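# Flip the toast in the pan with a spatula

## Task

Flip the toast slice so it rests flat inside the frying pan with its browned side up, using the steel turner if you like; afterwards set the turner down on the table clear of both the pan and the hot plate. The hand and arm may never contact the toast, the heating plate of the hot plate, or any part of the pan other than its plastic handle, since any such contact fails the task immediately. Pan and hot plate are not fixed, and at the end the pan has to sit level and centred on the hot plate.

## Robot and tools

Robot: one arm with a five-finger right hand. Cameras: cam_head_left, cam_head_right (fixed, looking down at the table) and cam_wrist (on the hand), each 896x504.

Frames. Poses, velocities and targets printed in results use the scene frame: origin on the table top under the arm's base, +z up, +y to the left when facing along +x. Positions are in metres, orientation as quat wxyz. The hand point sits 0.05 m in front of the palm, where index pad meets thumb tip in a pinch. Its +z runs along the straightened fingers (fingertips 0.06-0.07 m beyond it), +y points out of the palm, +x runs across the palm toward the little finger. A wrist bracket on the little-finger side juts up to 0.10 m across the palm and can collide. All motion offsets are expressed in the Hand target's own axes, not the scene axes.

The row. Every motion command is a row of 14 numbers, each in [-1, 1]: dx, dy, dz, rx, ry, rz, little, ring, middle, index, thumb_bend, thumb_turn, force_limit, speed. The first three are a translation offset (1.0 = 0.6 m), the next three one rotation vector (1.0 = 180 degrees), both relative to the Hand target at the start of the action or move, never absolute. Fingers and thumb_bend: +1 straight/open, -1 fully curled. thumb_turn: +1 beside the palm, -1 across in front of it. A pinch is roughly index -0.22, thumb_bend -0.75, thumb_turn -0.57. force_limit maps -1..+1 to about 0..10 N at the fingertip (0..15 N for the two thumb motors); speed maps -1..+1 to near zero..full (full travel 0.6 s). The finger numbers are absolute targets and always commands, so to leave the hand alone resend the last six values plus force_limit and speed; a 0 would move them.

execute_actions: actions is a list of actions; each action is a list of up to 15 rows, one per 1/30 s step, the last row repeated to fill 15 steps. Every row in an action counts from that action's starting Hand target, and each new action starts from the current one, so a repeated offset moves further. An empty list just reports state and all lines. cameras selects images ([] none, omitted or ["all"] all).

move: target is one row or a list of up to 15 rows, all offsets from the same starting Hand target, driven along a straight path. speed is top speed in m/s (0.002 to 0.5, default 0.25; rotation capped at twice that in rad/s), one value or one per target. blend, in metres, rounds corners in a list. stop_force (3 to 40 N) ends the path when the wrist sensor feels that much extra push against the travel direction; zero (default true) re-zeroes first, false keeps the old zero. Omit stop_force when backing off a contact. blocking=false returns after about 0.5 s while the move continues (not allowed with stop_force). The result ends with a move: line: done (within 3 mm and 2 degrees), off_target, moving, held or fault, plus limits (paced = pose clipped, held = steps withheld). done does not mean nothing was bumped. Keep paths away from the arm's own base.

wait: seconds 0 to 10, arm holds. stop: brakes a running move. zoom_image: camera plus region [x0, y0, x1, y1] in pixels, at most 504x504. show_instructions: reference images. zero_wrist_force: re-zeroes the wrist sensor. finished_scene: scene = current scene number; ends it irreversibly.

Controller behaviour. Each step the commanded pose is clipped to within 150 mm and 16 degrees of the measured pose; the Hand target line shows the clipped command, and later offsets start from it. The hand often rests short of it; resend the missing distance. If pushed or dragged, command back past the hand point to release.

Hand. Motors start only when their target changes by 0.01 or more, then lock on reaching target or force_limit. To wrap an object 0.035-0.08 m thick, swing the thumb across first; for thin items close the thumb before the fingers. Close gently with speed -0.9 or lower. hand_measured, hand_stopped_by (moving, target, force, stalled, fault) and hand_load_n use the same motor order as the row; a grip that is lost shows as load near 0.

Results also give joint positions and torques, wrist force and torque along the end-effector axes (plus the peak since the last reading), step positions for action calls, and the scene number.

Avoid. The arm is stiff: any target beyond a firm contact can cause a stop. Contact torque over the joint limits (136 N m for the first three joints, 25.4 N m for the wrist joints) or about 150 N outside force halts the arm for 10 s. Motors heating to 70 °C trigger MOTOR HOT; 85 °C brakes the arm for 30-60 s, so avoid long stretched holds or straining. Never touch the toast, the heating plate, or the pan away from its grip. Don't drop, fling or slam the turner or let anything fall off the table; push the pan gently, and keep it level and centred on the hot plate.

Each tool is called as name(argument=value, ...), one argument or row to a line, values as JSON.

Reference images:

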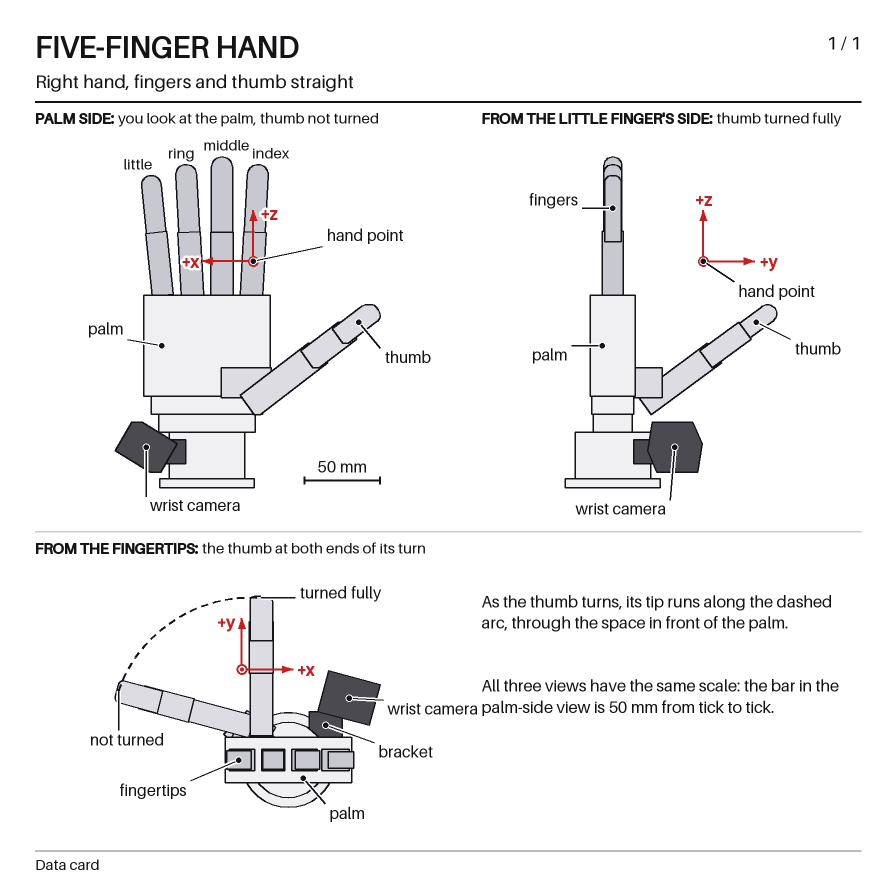

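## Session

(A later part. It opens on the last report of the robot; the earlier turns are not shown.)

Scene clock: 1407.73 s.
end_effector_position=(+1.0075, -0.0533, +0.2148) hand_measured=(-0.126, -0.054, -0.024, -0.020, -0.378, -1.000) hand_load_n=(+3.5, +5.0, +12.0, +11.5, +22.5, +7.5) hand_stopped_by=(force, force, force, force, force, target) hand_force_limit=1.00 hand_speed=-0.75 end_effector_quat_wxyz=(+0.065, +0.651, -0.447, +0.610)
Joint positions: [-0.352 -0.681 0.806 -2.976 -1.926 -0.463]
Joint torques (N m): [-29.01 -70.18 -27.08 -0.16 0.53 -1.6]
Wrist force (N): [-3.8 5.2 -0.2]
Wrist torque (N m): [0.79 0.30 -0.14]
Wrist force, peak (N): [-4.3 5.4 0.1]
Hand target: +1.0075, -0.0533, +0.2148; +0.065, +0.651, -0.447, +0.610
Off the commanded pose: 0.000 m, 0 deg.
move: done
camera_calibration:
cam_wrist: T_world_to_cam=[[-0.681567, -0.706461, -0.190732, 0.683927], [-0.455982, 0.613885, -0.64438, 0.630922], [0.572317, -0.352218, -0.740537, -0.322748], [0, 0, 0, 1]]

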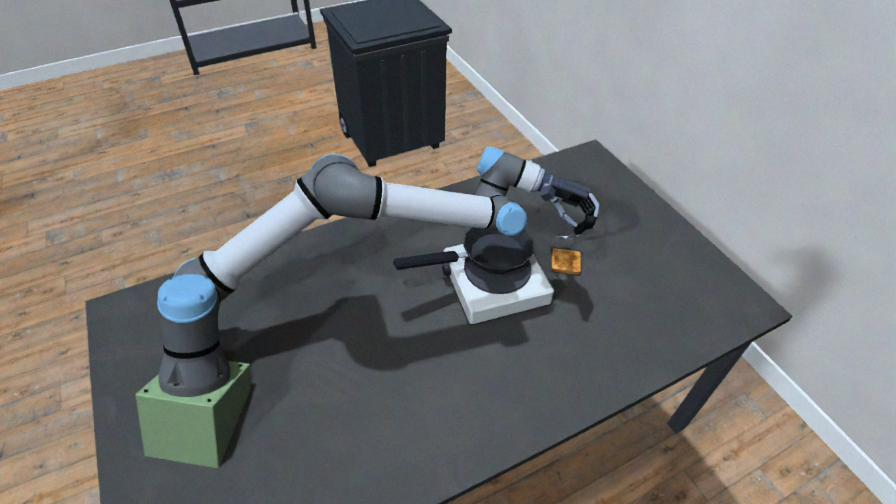

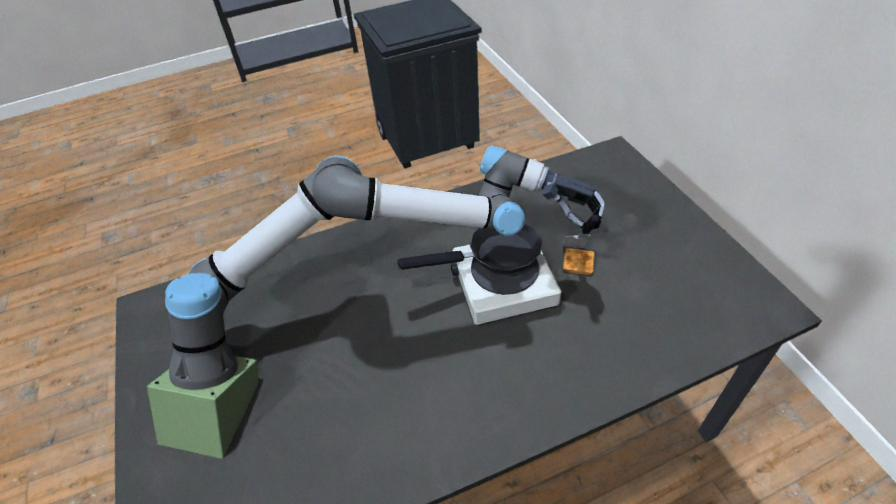

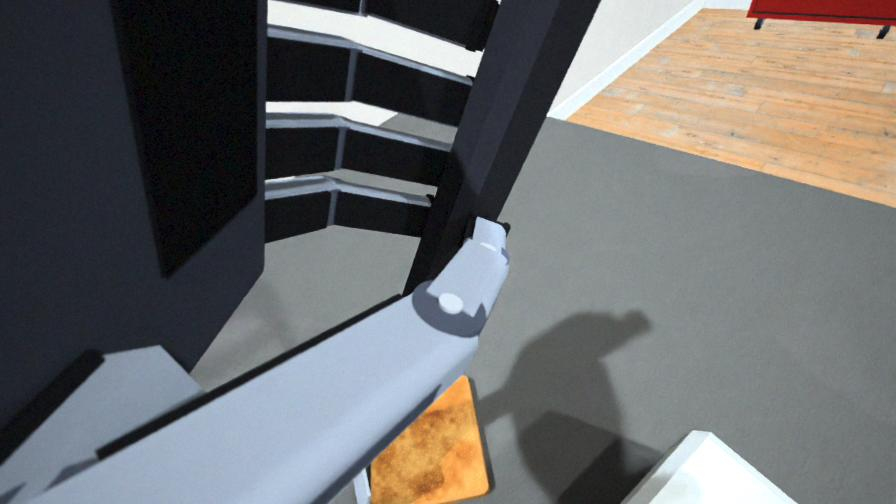

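move(
  target=[0.1297,0.1978,0.0785,0,0,0,-1,-1,-1,-1,-1,-1,1,-0.75],
  speed=0.05,
)

zoom_image(
  camera="cam_head_left",
  region=[500, 220, 660, 340],
)

zoom_image(
  camera="cam_head_right",
  region=[500, 220, 660, 340],
)

Scene clock: 1415.43 s.
end_effector_position=(+0.9525, -0.1924, +0.2148) hand_measured=(-0.126, -0.054, -0.024, -0.020, -0.378, -1.000) hand_load_n=(+3.5, +5.5, +12.0, +11.0, +23.0, +7.5) hand_stopped_by=(force, force, force, force, force, target) hand_force_limit=1.00 hand_speed=-0.75 end_effector_quat_wxyz=(+0.065, +0.651, -0.447, +0.610) end_effector_velocity=(+0.001, +0.002, +0.000) end_effector_angular_velocity=(-0.001, +0.000, -0.002)
Joint positions: [-0.534 -0.72 1.059 -3.205 -1.751 -0.516]
Joint velocities: [0.004 0 -0.004 0.005 -0.006 0.001]
Joint torques (N m): [-16.74 -44.06 -28.13 0.12 -2.18 0.16]
Wrist force (N): [-3.9 5.9 -0.5]
Wrist torque (N m): [0.88 0.30 -0.18]
Wrist force, peak (N): [-3.5 6.5 -0.2]
Hand target: +0.9525, -0.1923, +0.2148; +0.065, +0.651, -0.447, +0.610
Off the commanded pose: 0.000 m, 0 deg.
move: done
camera_calibration:
cam_wrist: T_world_to_cam=[[-0.681457, -0.706584, -0.190671, 0.547959], [-0.456048, 0.61374, -0.644471, 0.691322], [0.572396, -0.352224, -0.740474, -0.34038], [0, 0, 0, 1]]

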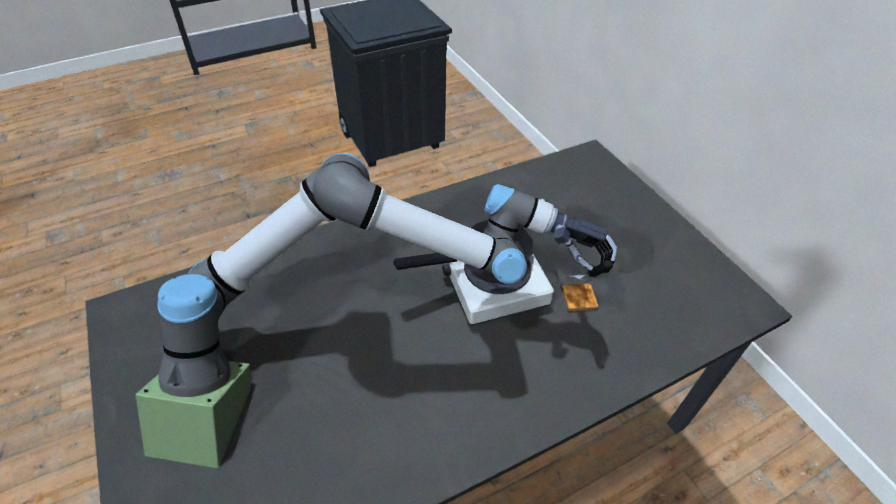

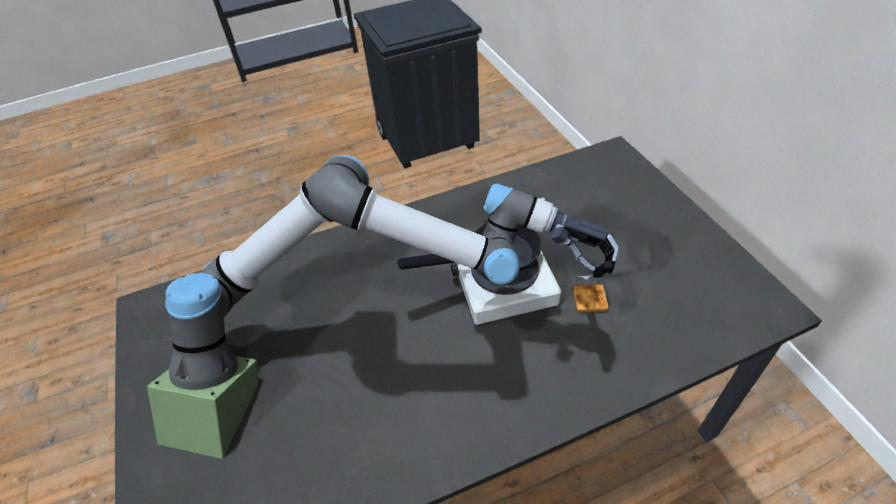

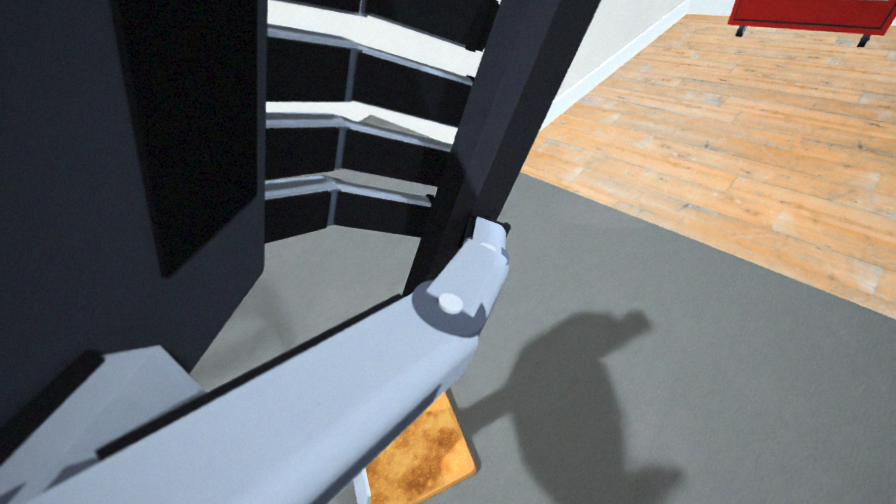

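Scaled by 3.150.

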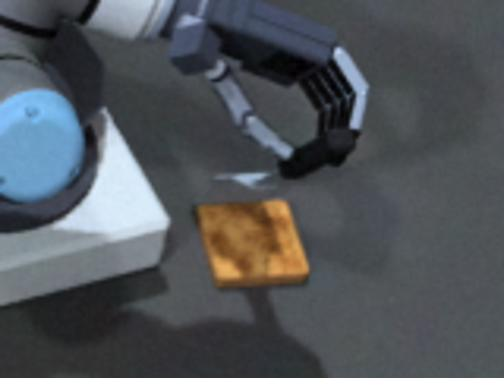

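Scaled by 3.150.

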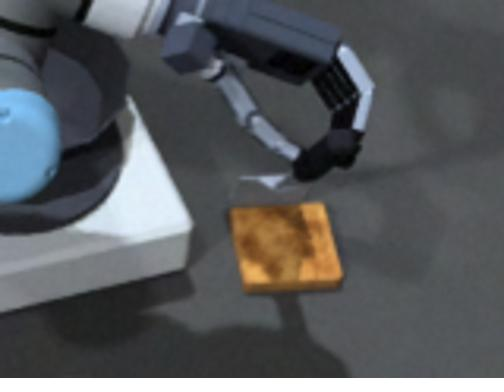

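move(
  target=[
    [0.0712,-0.0675,-0.0332,0,0,0,-1,-1,-1,-1,-1,-1,1,-0.75],
    [0.0803,-0.0977,-0.0808,-0.187,0.1011,0.0542,-1,-1,-1,-1,-1,-1,1,-0.75],
  ],
  speed=0.12,
)

zoom_image(
  camera="cam_head_left",
  region=[500, 220, 660, 340],
)

zoom_image(
  camera="cam_head_right",
  region=[500, 220, 660, 340],
)

Scene clock: 1430.47 s.
end_effector_position=(+0.9486, -0.1513, +0.2946) hand_measured=(-0.126, -0.054, -0.024, -0.020, -0.378, -1.000) hand_load_n=(+3.5, +5.5, +12.0, +11.0, +22.5, +7.5) hand_stopped_by=(force, force, force, force, force, target) hand_force_limit=1.00 hand_speed=-0.75 end_effector_quat_wxyz=(-0.267, -0.462, +0.641, -0.552) end_effector_velocity=(+0.000, -0.001, -0.002) end_effector_angular_velocity=(+0.001, +0.002, -0.001)
Joint positions: [-0.427 -0.5 0.187 -1.985 -2.321 -0.018]
Joint velocities: [0 -0.001 0.005 -0.002 0 0]
Joint torques (N m): [-30.01 -73.47 -16.06 -4.22 -0.15 -1.75]
Wrist force (N): [-3.5 5.4 -0.3]
Wrist torque (N m): [0.81 0.25 -0.15]
Wrist force, peak (N): [-5.5 7.1 -0.1]
Hand target: +0.9486, -0.1513, +0.2949; -0.267, -0.462, +0.641, -0.552
Off the commanded pose: 0.000 m, 0 deg.
move: done
camera_calibration:
cam_wrist: T_world_to_cam=[[-0.975335, -0.111623, -0.190425, 0.958307], [0.0383144, 0.763998, -0.64408, 0.269412], [0.217378, -0.63549, -0.740878, 0.0294455], [0, 0, 0, 1]]

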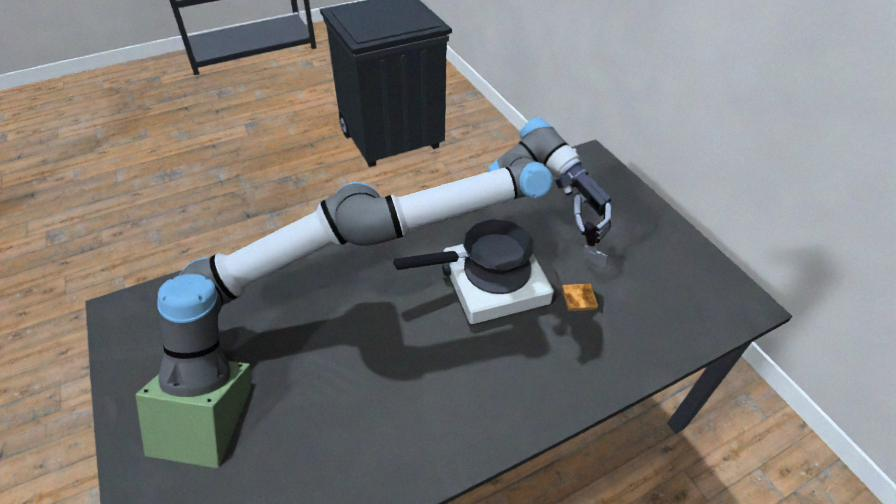

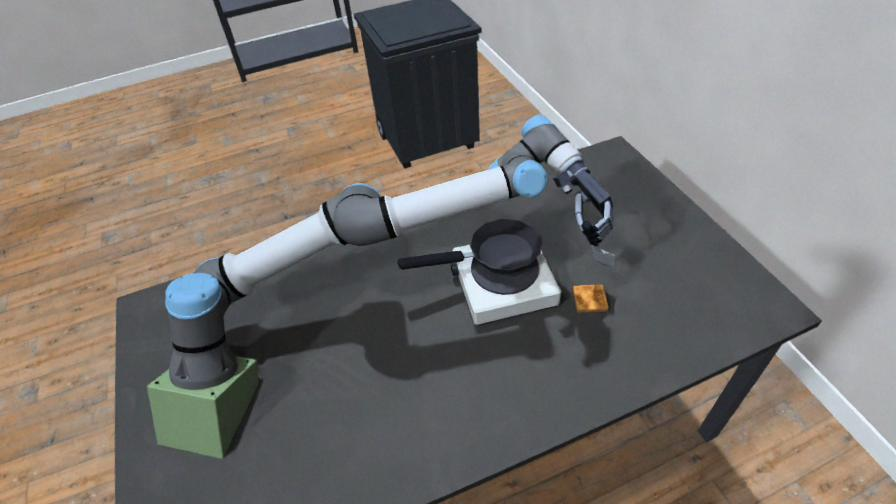

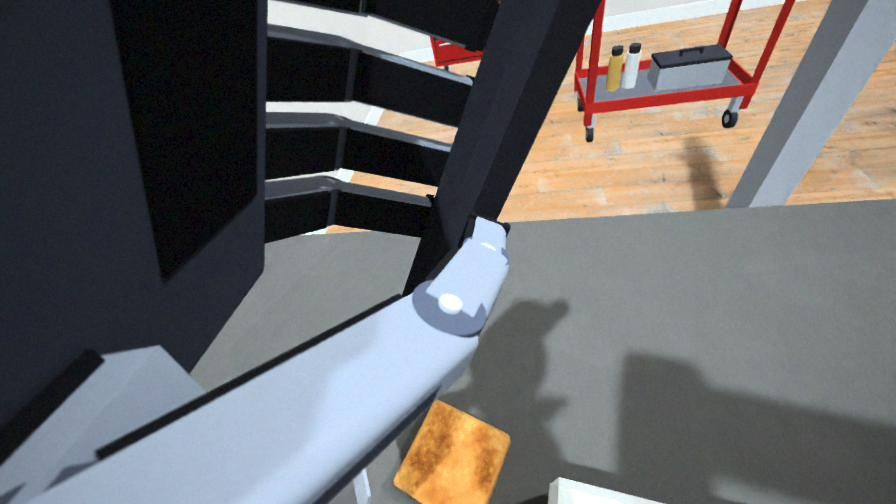

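Scaled by 3.150.

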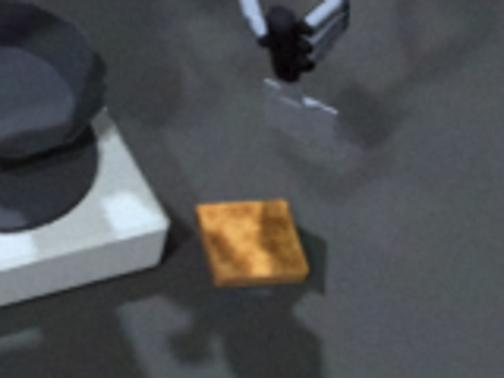

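Scaled by 3.150.

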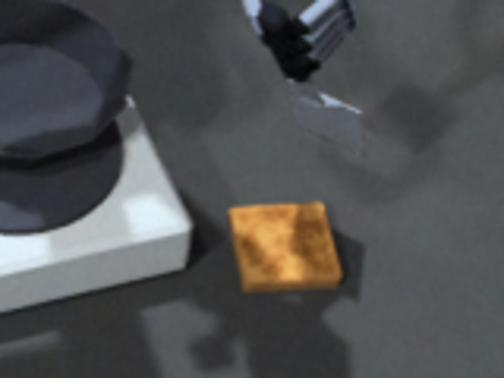

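move(
  target=[-0.1136,0.0615,0.0329,0,0,0,-1,-1,-1,-1,-1,-1,1,-0.75],
  speed=0.05,
  stop_force=3,
)

zoom_image(
  camera="cam_head_left",
  region=[500, 220, 660, 340],
)

move(
  target=[0.093,0.157,0.028,0,0,0,-1,-1,-1,-1,-1,-1,1,-0.75],
  speed=0.05,
)

zoom_image(
  camera="cam_head_left",
  region=[460, 220, 620, 340],
)

zoom_image(
  camera="cam_head_right",
  region=[460, 220, 620, 340],
)

Scene clock: 1437.93 s.
end_effector_position=(+0.9486, -0.1513, +0.2149) hand_measured=(-0.126, -0.054, -0.024, -0.020, -0.378, -1.000) hand_load_n=(+4.0, +5.0, +12.0, +11.5, +22.5, +7.5) hand_stopped_by=(force, force, force, force, force, target) hand_force_limit=1.00 hand_speed=-0.75 end_effector_quat_wxyz=(-0.267, -0.462, +0.641, -0.552)
Joint positions: [-0.384 -0.496 0.357 -2.128 -2.349 0.027]
Joint torques (N m): [-32.09 -75.01 -28.93 0.02 -0.03 -2.17]
Wrist force (N): [-3.8 5.7 -0.4]
Wrist torque (N m): [0.85 0.30 -0.13]
Wrist force, peak (N): [-4.3 5.8 -0.2]
Hand target: +0.9486, -0.1513, +0.2149; -0.267, -0.462, +0.641, -0.552
Off the commanded pose: 0.000 m, 0 deg.
move: done
camera_calibration:
cam_wrist: T_world_to_cam=[[-0.975254, -0.11173, -0.19078, 0.943118], [0.0384867, 0.763939, -0.64414, 0.217855], [0.217714, -0.635543, -0.740734, -0.0299678], [0, 0, 0, 1]]

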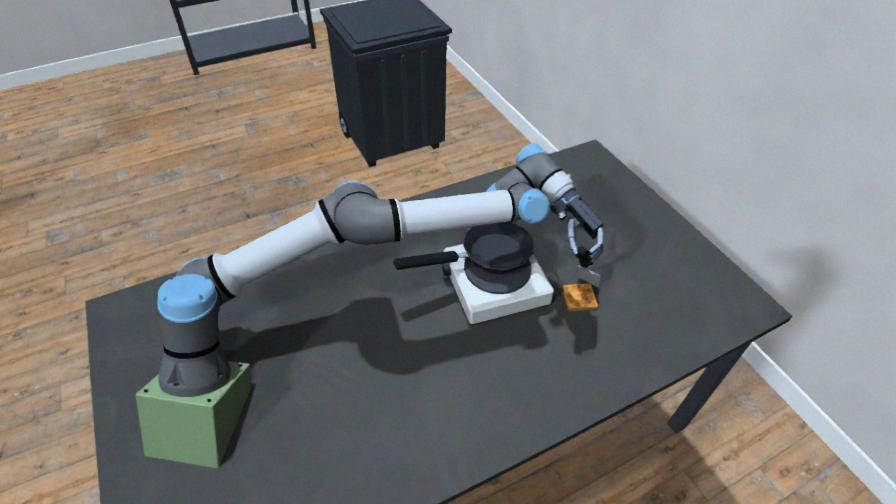

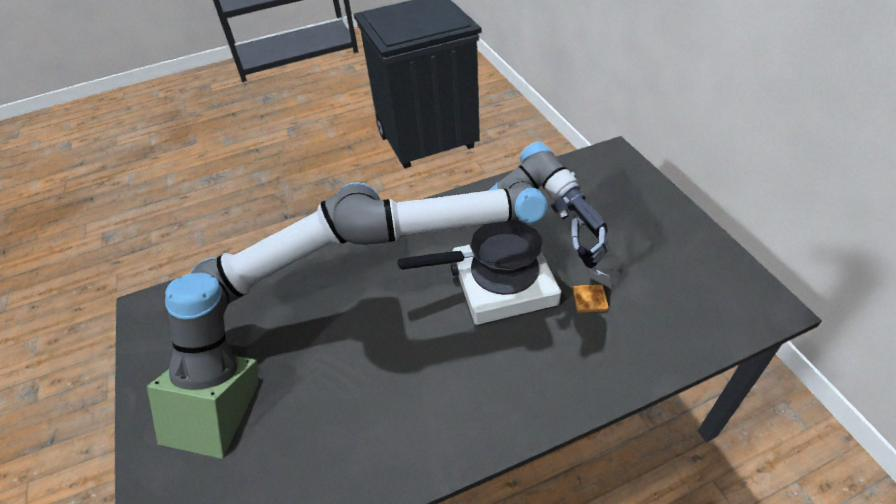

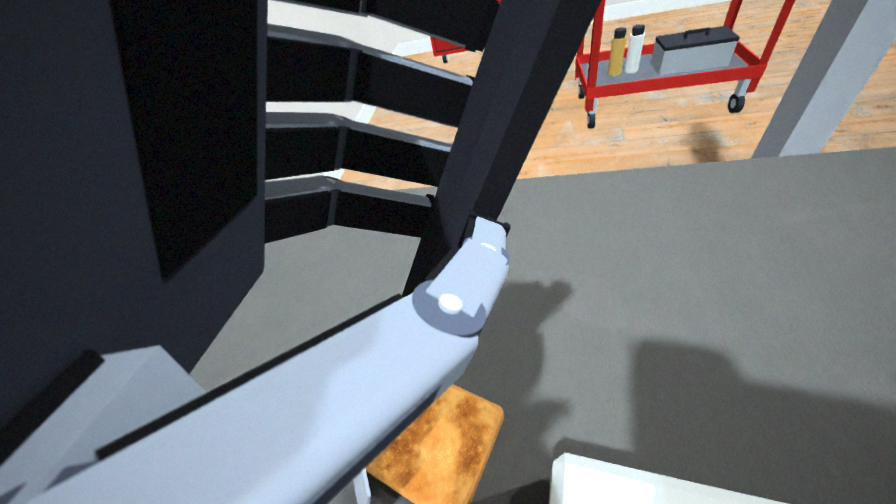

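Scaled by 3.150.

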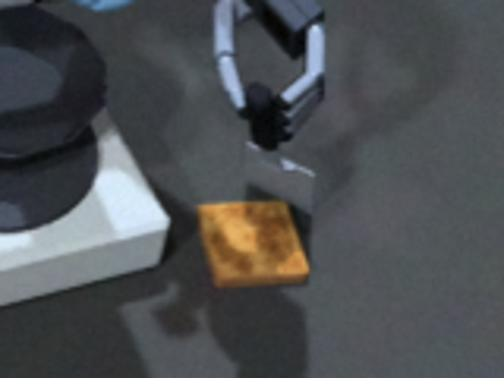

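Scene clock: 1440.57 s.
end_effector_position=(+0.8439, -0.1873, +0.2150) hand_measured=(-0.126, -0.054, -0.024, -0.020, -0.378, -1.000) hand_load_n=(+3.5, +5.5, +12.0, +11.0, +22.5, +7.5) hand_stopped_by=(force, force, force, force, force, target) hand_force_limit=1.00 hand_speed=-0.75 end_effector_quat_wxyz=(-0.267, -0.462, +0.641, -0.552)
Joint positions: [-0.451 -0.822 1.081 -2.573 -2.305 -0.042]
Joint torques (N m): [-13.53 -41.33 -16.62 -0.43 -2.73 2.02]
Wrist force (N): [-3.8 5.6 -0.2]
Wrist torque (N m): [0.83 0.26 -0.18]
Wrist force, peak (N): [-3.6 6.2 -0.1]
Hand target: +0.8439, -0.1873, +0.2148; -0.267, -0.462, +0.641, -0.552
Off the commanded pose: 0.000 m, 0 deg.
move: done
camera_calibration:
cam_wrist: T_world_to_cam=[[-0.975215, -0.111845, -0.190907, 0.836987], [0.0384879, 0.763921, -0.644161, 0.249486], [0.217884, -0.635543, -0.740683, -0.0301143], [0, 0, 0, 1]]

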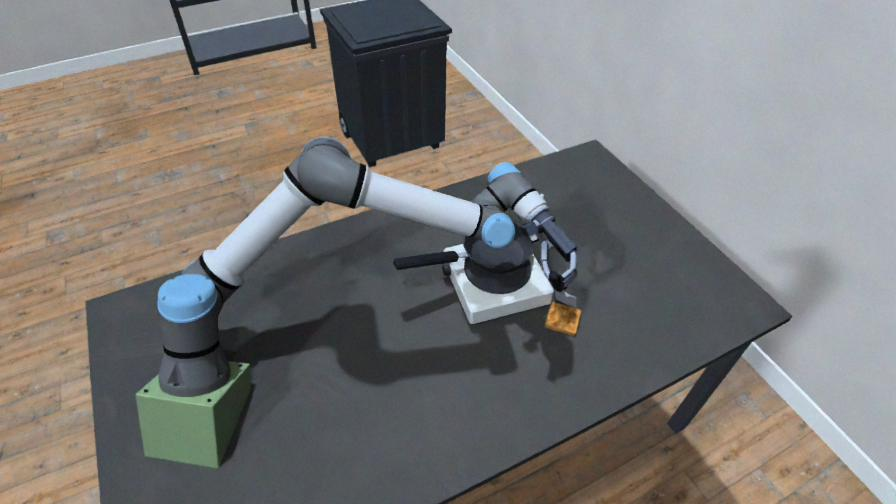

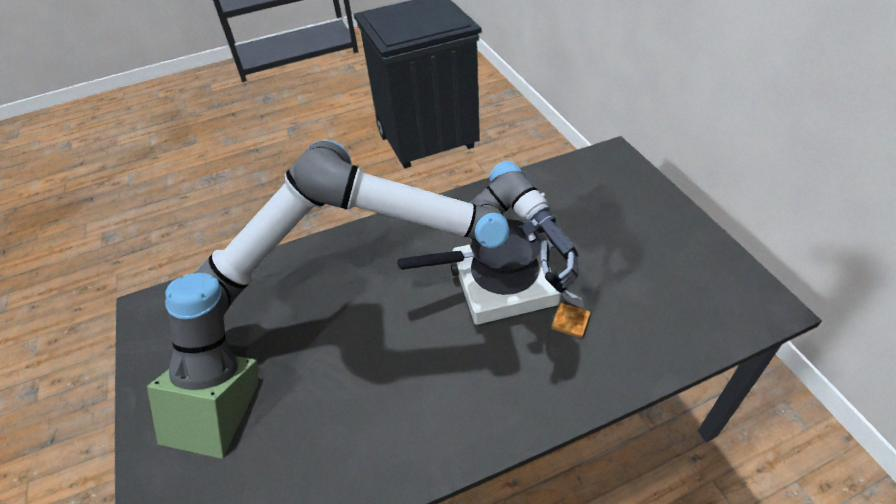

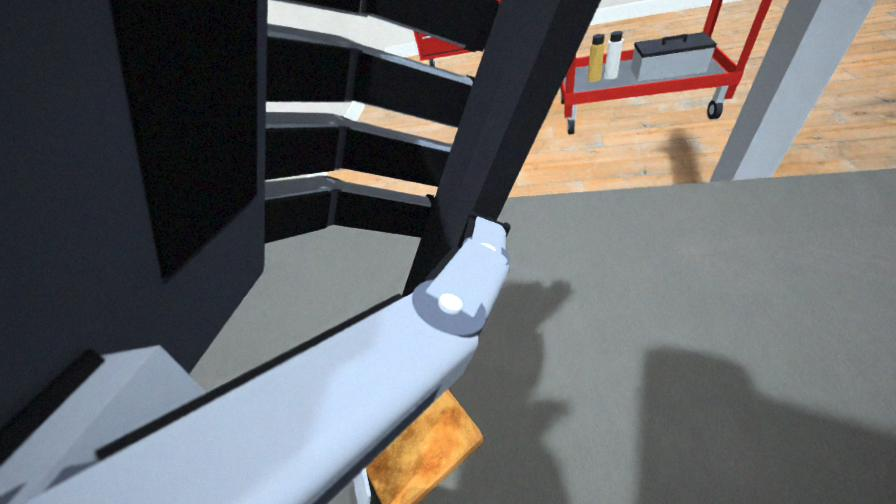

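Scaled by 3.150.

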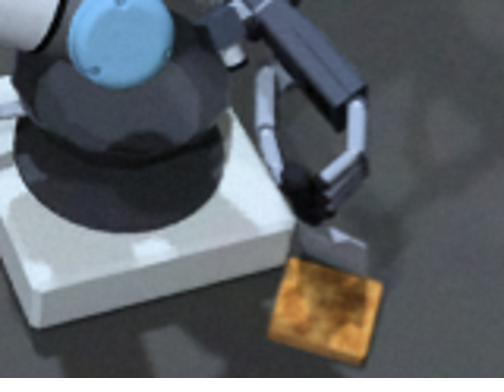

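Scaled by 3.150.

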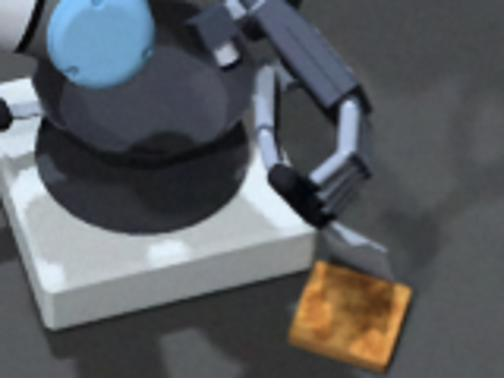

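move(
  target=[0.082,0.1657,-0.0263,-0.142,0.0768,0.0412,-1,-1,-1,-1,-1,-1,1,-0.75],
  speed=0.05,
)

zoom_image(
  camera="cam_head_left",
  region=[430, 230, 590, 350],
)

zoom_image(
  camera="cam_head_right",
  region=[430, 230, 590, 350],
)

Scene clock: 1451.13 s.
end_effector_position=(+0.7319, -0.1905, +0.2149) hand_measured=(-0.126, -0.054, -0.024, -0.020, -0.378, -1.000) hand_load_n=(+3.5, +5.0, +12.0, +11.0, +23.0, +7.5) hand_stopped_by=(force, force, force, force, force, target) hand_force_limit=1.00 hand_speed=-0.75 end_effector_quat_wxyz=(-0.401, -0.280, +0.738, -0.465)
Joint positions: [-0.487 -0.892 1.074 -1.827 -2.417 0.553]
Joint torques (N m): [-14.36 -51.78 -19.06 -3.96 -1.46 -2.13]
Wrist force (N): [-3.6 6.0 -0.1]
Wrist torque (N m): [0.85 0.25 -0.13]
Wrist force, peak (N): [-4.0 5.8 -0.4]
Hand target: +0.7319, -0.1905, +0.2148; -0.401, -0.280, +0.738, -0.464
Off the commanded pose: 0.000 m, 0 deg.
move: done
camera_calibration:
cam_wrist: T_world_to_cam=[[-0.900441, 0.39076, -0.19108, 0.768431], [0.415455, 0.642477, -0.643911, -0.0428916], [-0.12885, -0.659189, -0.740856, 0.2415], [0, 0, 0, 1]]

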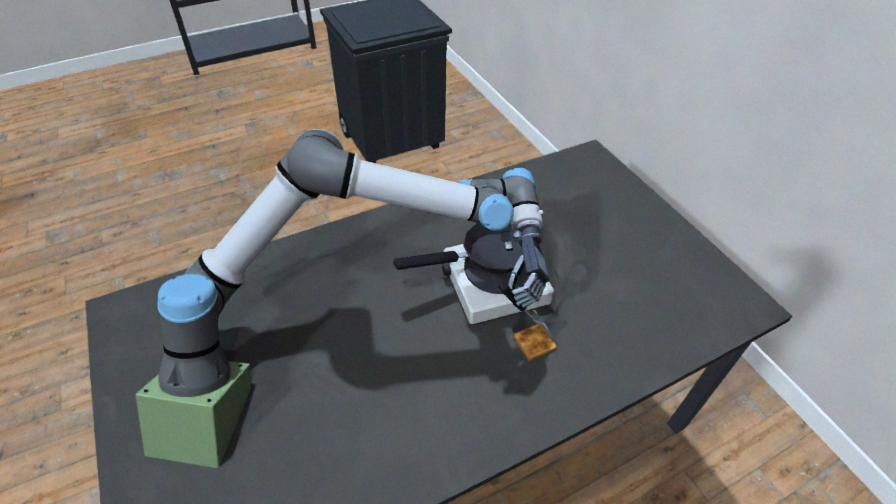

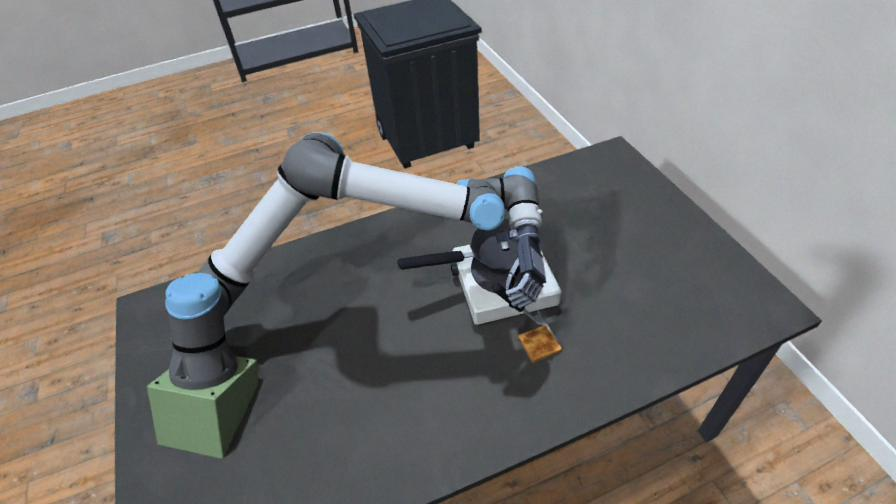

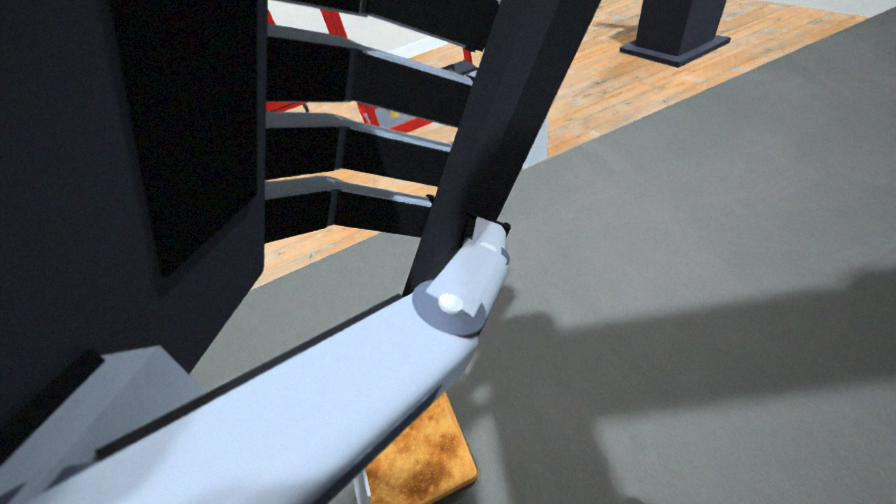

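Scaled by 3.150.

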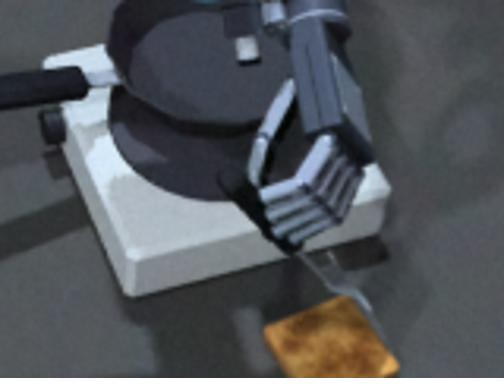

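Scaled by 3.150.

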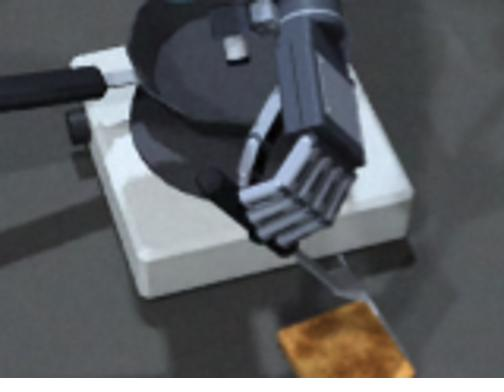

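move(
  target=[
    [0.0963,-0.0877,-0.044,0,0,0,-1,-1,-1,-1,-1,-1,1,-0.75],
    [0.12,-0.2098,0.0975,0.355,-0.192,-0.103,-1,-1,-1,-1,-1,-1,1,-0.75],
  ],
  speed=0.2,
  cameras=[],
)

move(
  target=[-0.1136,0.0615,0.0329,-0.0087,0.034,-0.0935,-1,-1,-1,-1,-1,-1,1,-0.75],
  speed=0.06,
  stop_force=4,
)

zoom_image(
  camera="cam_head_left",
  region=[440, 270, 640, 430],
)

zoom_image(
  camera="cam_head_right",
  region=[440, 270, 640, 430],
)

Scene clock: 1461.20 s.
end_effector_position=(+0.7738, -0.2986, +0.3196) hand_measured=(-0.126, -0.054, -0.024, -0.020, -0.378, -1.000) hand_load_n=(+3.5, +5.0, +12.5, +11.0, +23.0, +7.5) hand_stopped_by=(force, force, force, force, force, target) hand_force_limit=1.00 hand_speed=-0.75 end_effector_quat_wxyz=(+0.036, +0.672, -0.415, +0.613)
Joint positions: [-0.897 -1.028 1.629 -3.509 -1.318 -0.629]
Joint torques (N m): [-24.47 -48.82 -25.72 -2.04 0.99 1.79]
Wrist force (N): [-3.5 5.4 -0.6]
Wrist torque (N m): [0.82 0.20 -0.17]
Wrist force, peak (N): [-5.5 7.5 0.7]
Hand target: +0.7738, -0.2985, +0.3197; +0.035, +0.672, -0.415, +0.613
Off the commanded pose: 0.000 m, 0 deg.
move: done

Scene clock: 1464.50 s.
end_effector_position=(+0.7738, -0.2985, +0.2463) hand_measured=(-0.126, -0.054, -0.024, -0.020, -0.378, -1.000) hand_load_n=(+2.0, +6.5, +12.5, +11.5, +22.0, +6.5) hand_stopped_by=(force, force, force, force, force, target) hand_force_limit=1.00 hand_speed=-0.75 end_effector_quat_wxyz=(+0.147, +0.690, -0.326, +0.629)
Joint positions: [-0.767 -0.892 1.65 -3.718 -1.534 -0.866]
Joint torques (N m): [-12.31 -31 -8.17 -3.24 -1.56 -2.11]
Wrist force (N): [0.0 4.9 -0.6]
Wrist torque (N m): [0.89 0.30 -0.10]
Wrist force, peak (N): [-3.6 5.7 -0.3]
Hand target: +0.7738, -0.2985, +0.2463; +0.147, +0.690, -0.326, +0.629 (not the last commanded pose)
Off the commanded pose: 0.007 m, 1 deg.
move: contact
camera_calibration:
cam_wrist: T_world_to_cam=[[-0.616181, -0.783214, 0.0830489, 0.216443], [-0.580978, 0.380798, -0.719345, 0.740821], [0.531776, -0.491496, -0.68967, -0.274785], [0, 0, 0, 1]]

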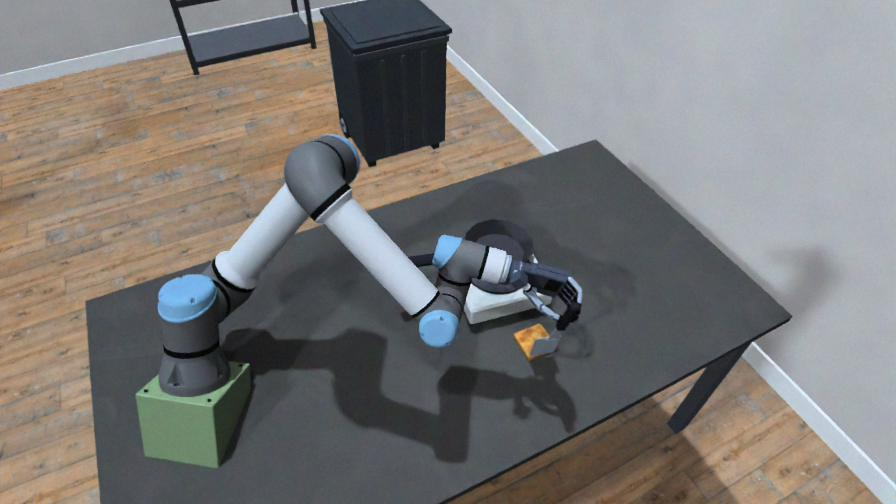

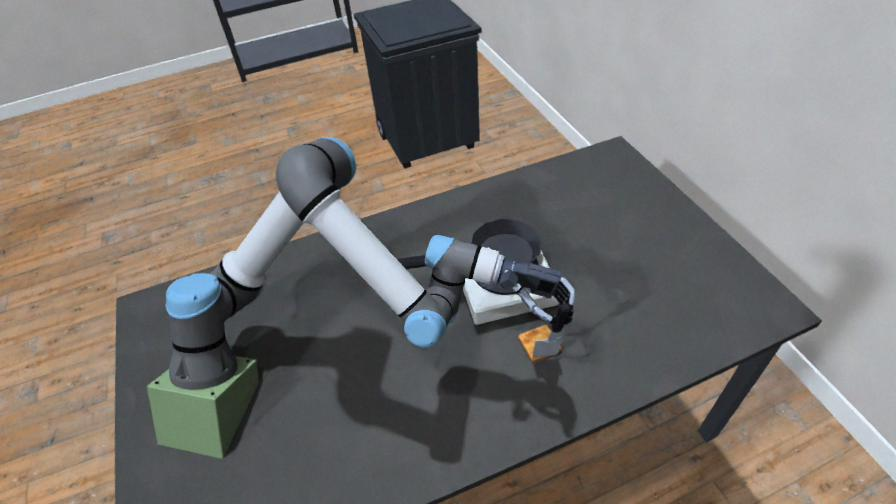

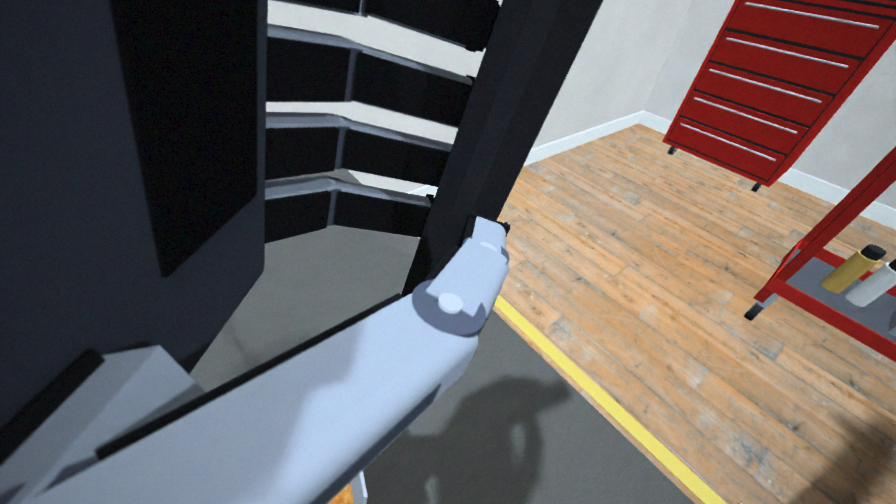

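Scaled by 2.520.

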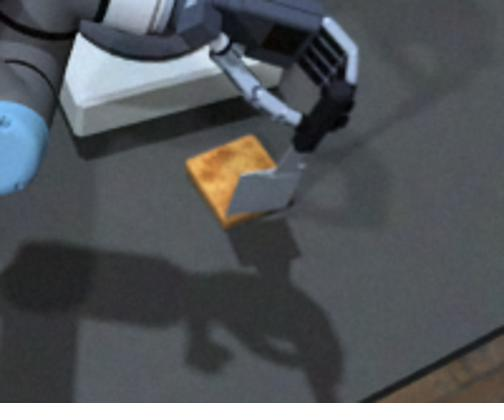

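Scaled by 2.520.

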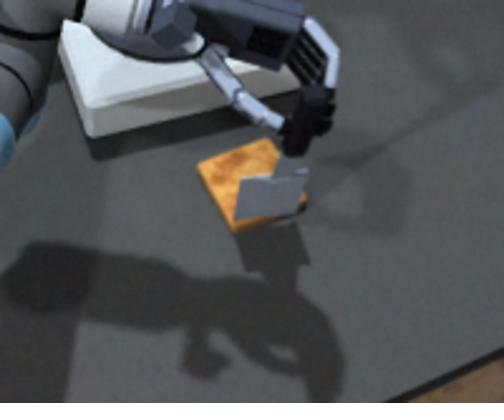

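move(
  target=[
    [0.0482,-0.0104,-0.0082,0,0,0,-1,-1,-1,-1,-1,-1,1,-0.75],
    [0.0629,0.0538,-0.0028,0,0,0,-1,-1,-1,-1,-1,-1,1,-0.75],
    [0.0002,0.0673,0.0079,0,0,0,-1,-1,-1,-1,-1,-1,1,-0.75],
  ],
  speed=0.05,
  stop_force=5,
)

zoom_image(
  camera="cam_head_left",
  region=[440, 270, 640, 430],
)

zoom_image(
  camera="cam_head_right",
  region=[440, 270, 640, 430],
)

Scene clock: 1473.27 s.
end_effector_position=(+0.7518, -0.3315, +0.2372) hand_measured=(-0.126, -0.054, -0.024, -0.020, -0.378, -1.000) hand_load_n=(+2.5, +6.5, +12.5, +11.0, +22.5, +6.5) hand_stopped_by=(force, force, force, force, force, target) hand_force_limit=1.00 hand_speed=-0.75 end_effector_quat_wxyz=(+0.147, +0.690, -0.326, +0.629)
Joint positions: [-0.821 -0.856 1.675 -3.779 -1.481 -0.876]
Joint torques (N m): [-28.56 -52.39 -21.31 0.33 0.72 -1.72]
Wrist force (N): [-4.1 4.6 -0.9]
Wrist torque (N m): [0.81 0.32 -0.15]
Wrist force, peak (N): [-4.8 4.9 -0.8]
Hand target: +0.7518, -0.3315, +0.2372; +0.147, +0.690, -0.326, +0.629
Off the commanded pose: 0.000 m, 0 deg.
move: done
camera_calibration:
cam_wrist: T_world_to_cam=[[-0.616175, -0.783219, 0.0830499, 0.177824], [-0.581006, 0.380816, -0.719313, 0.734089], [0.531752, -0.491475, -0.689704, -0.28557], [0, 0, 0, 1]]

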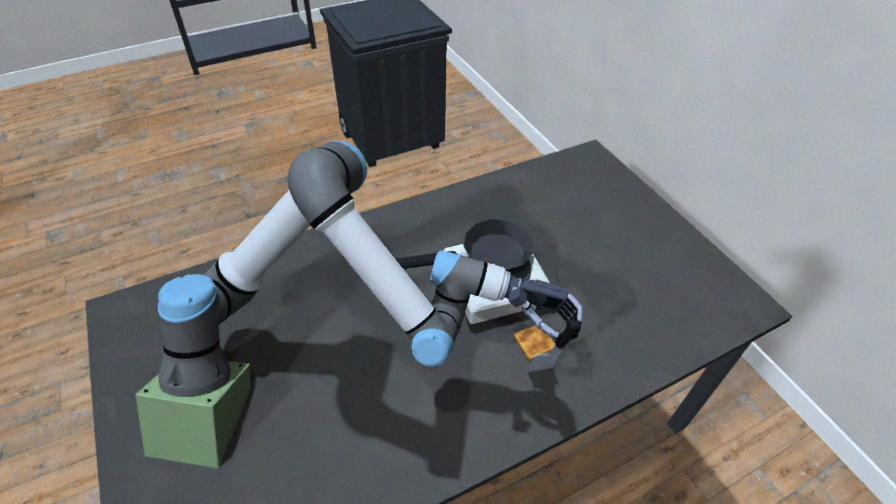

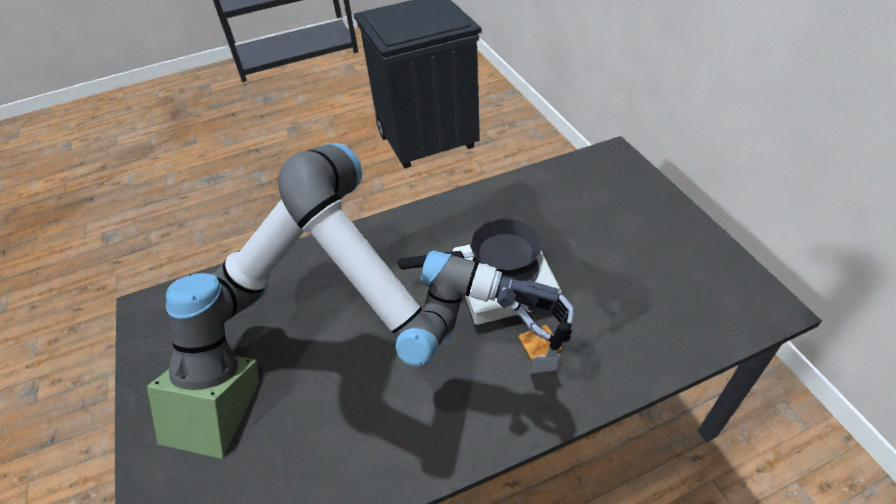

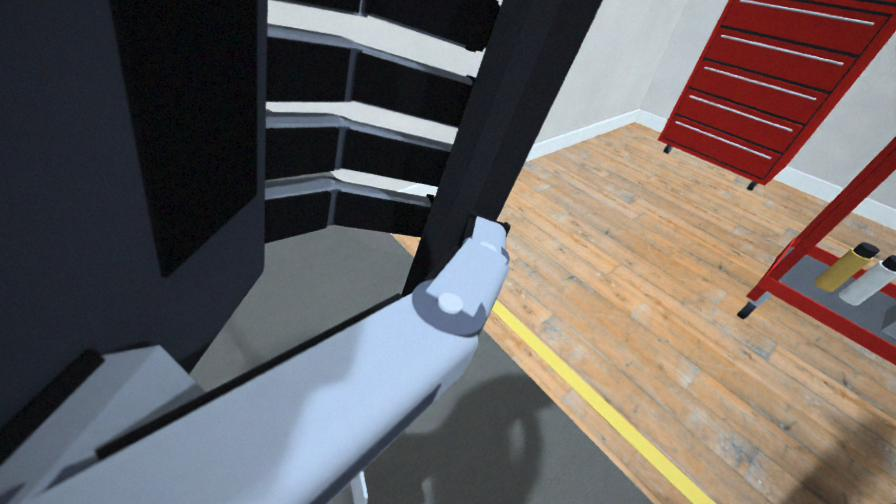

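Scaled by 2.520.

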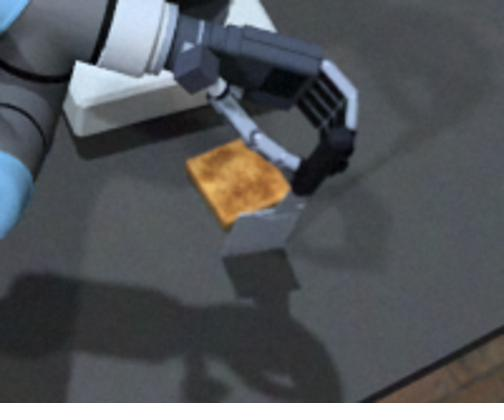

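Scaled by 2.520.

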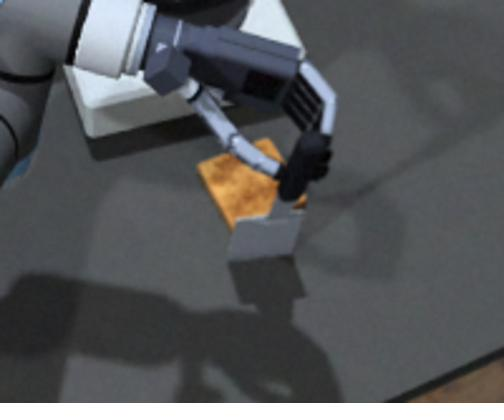

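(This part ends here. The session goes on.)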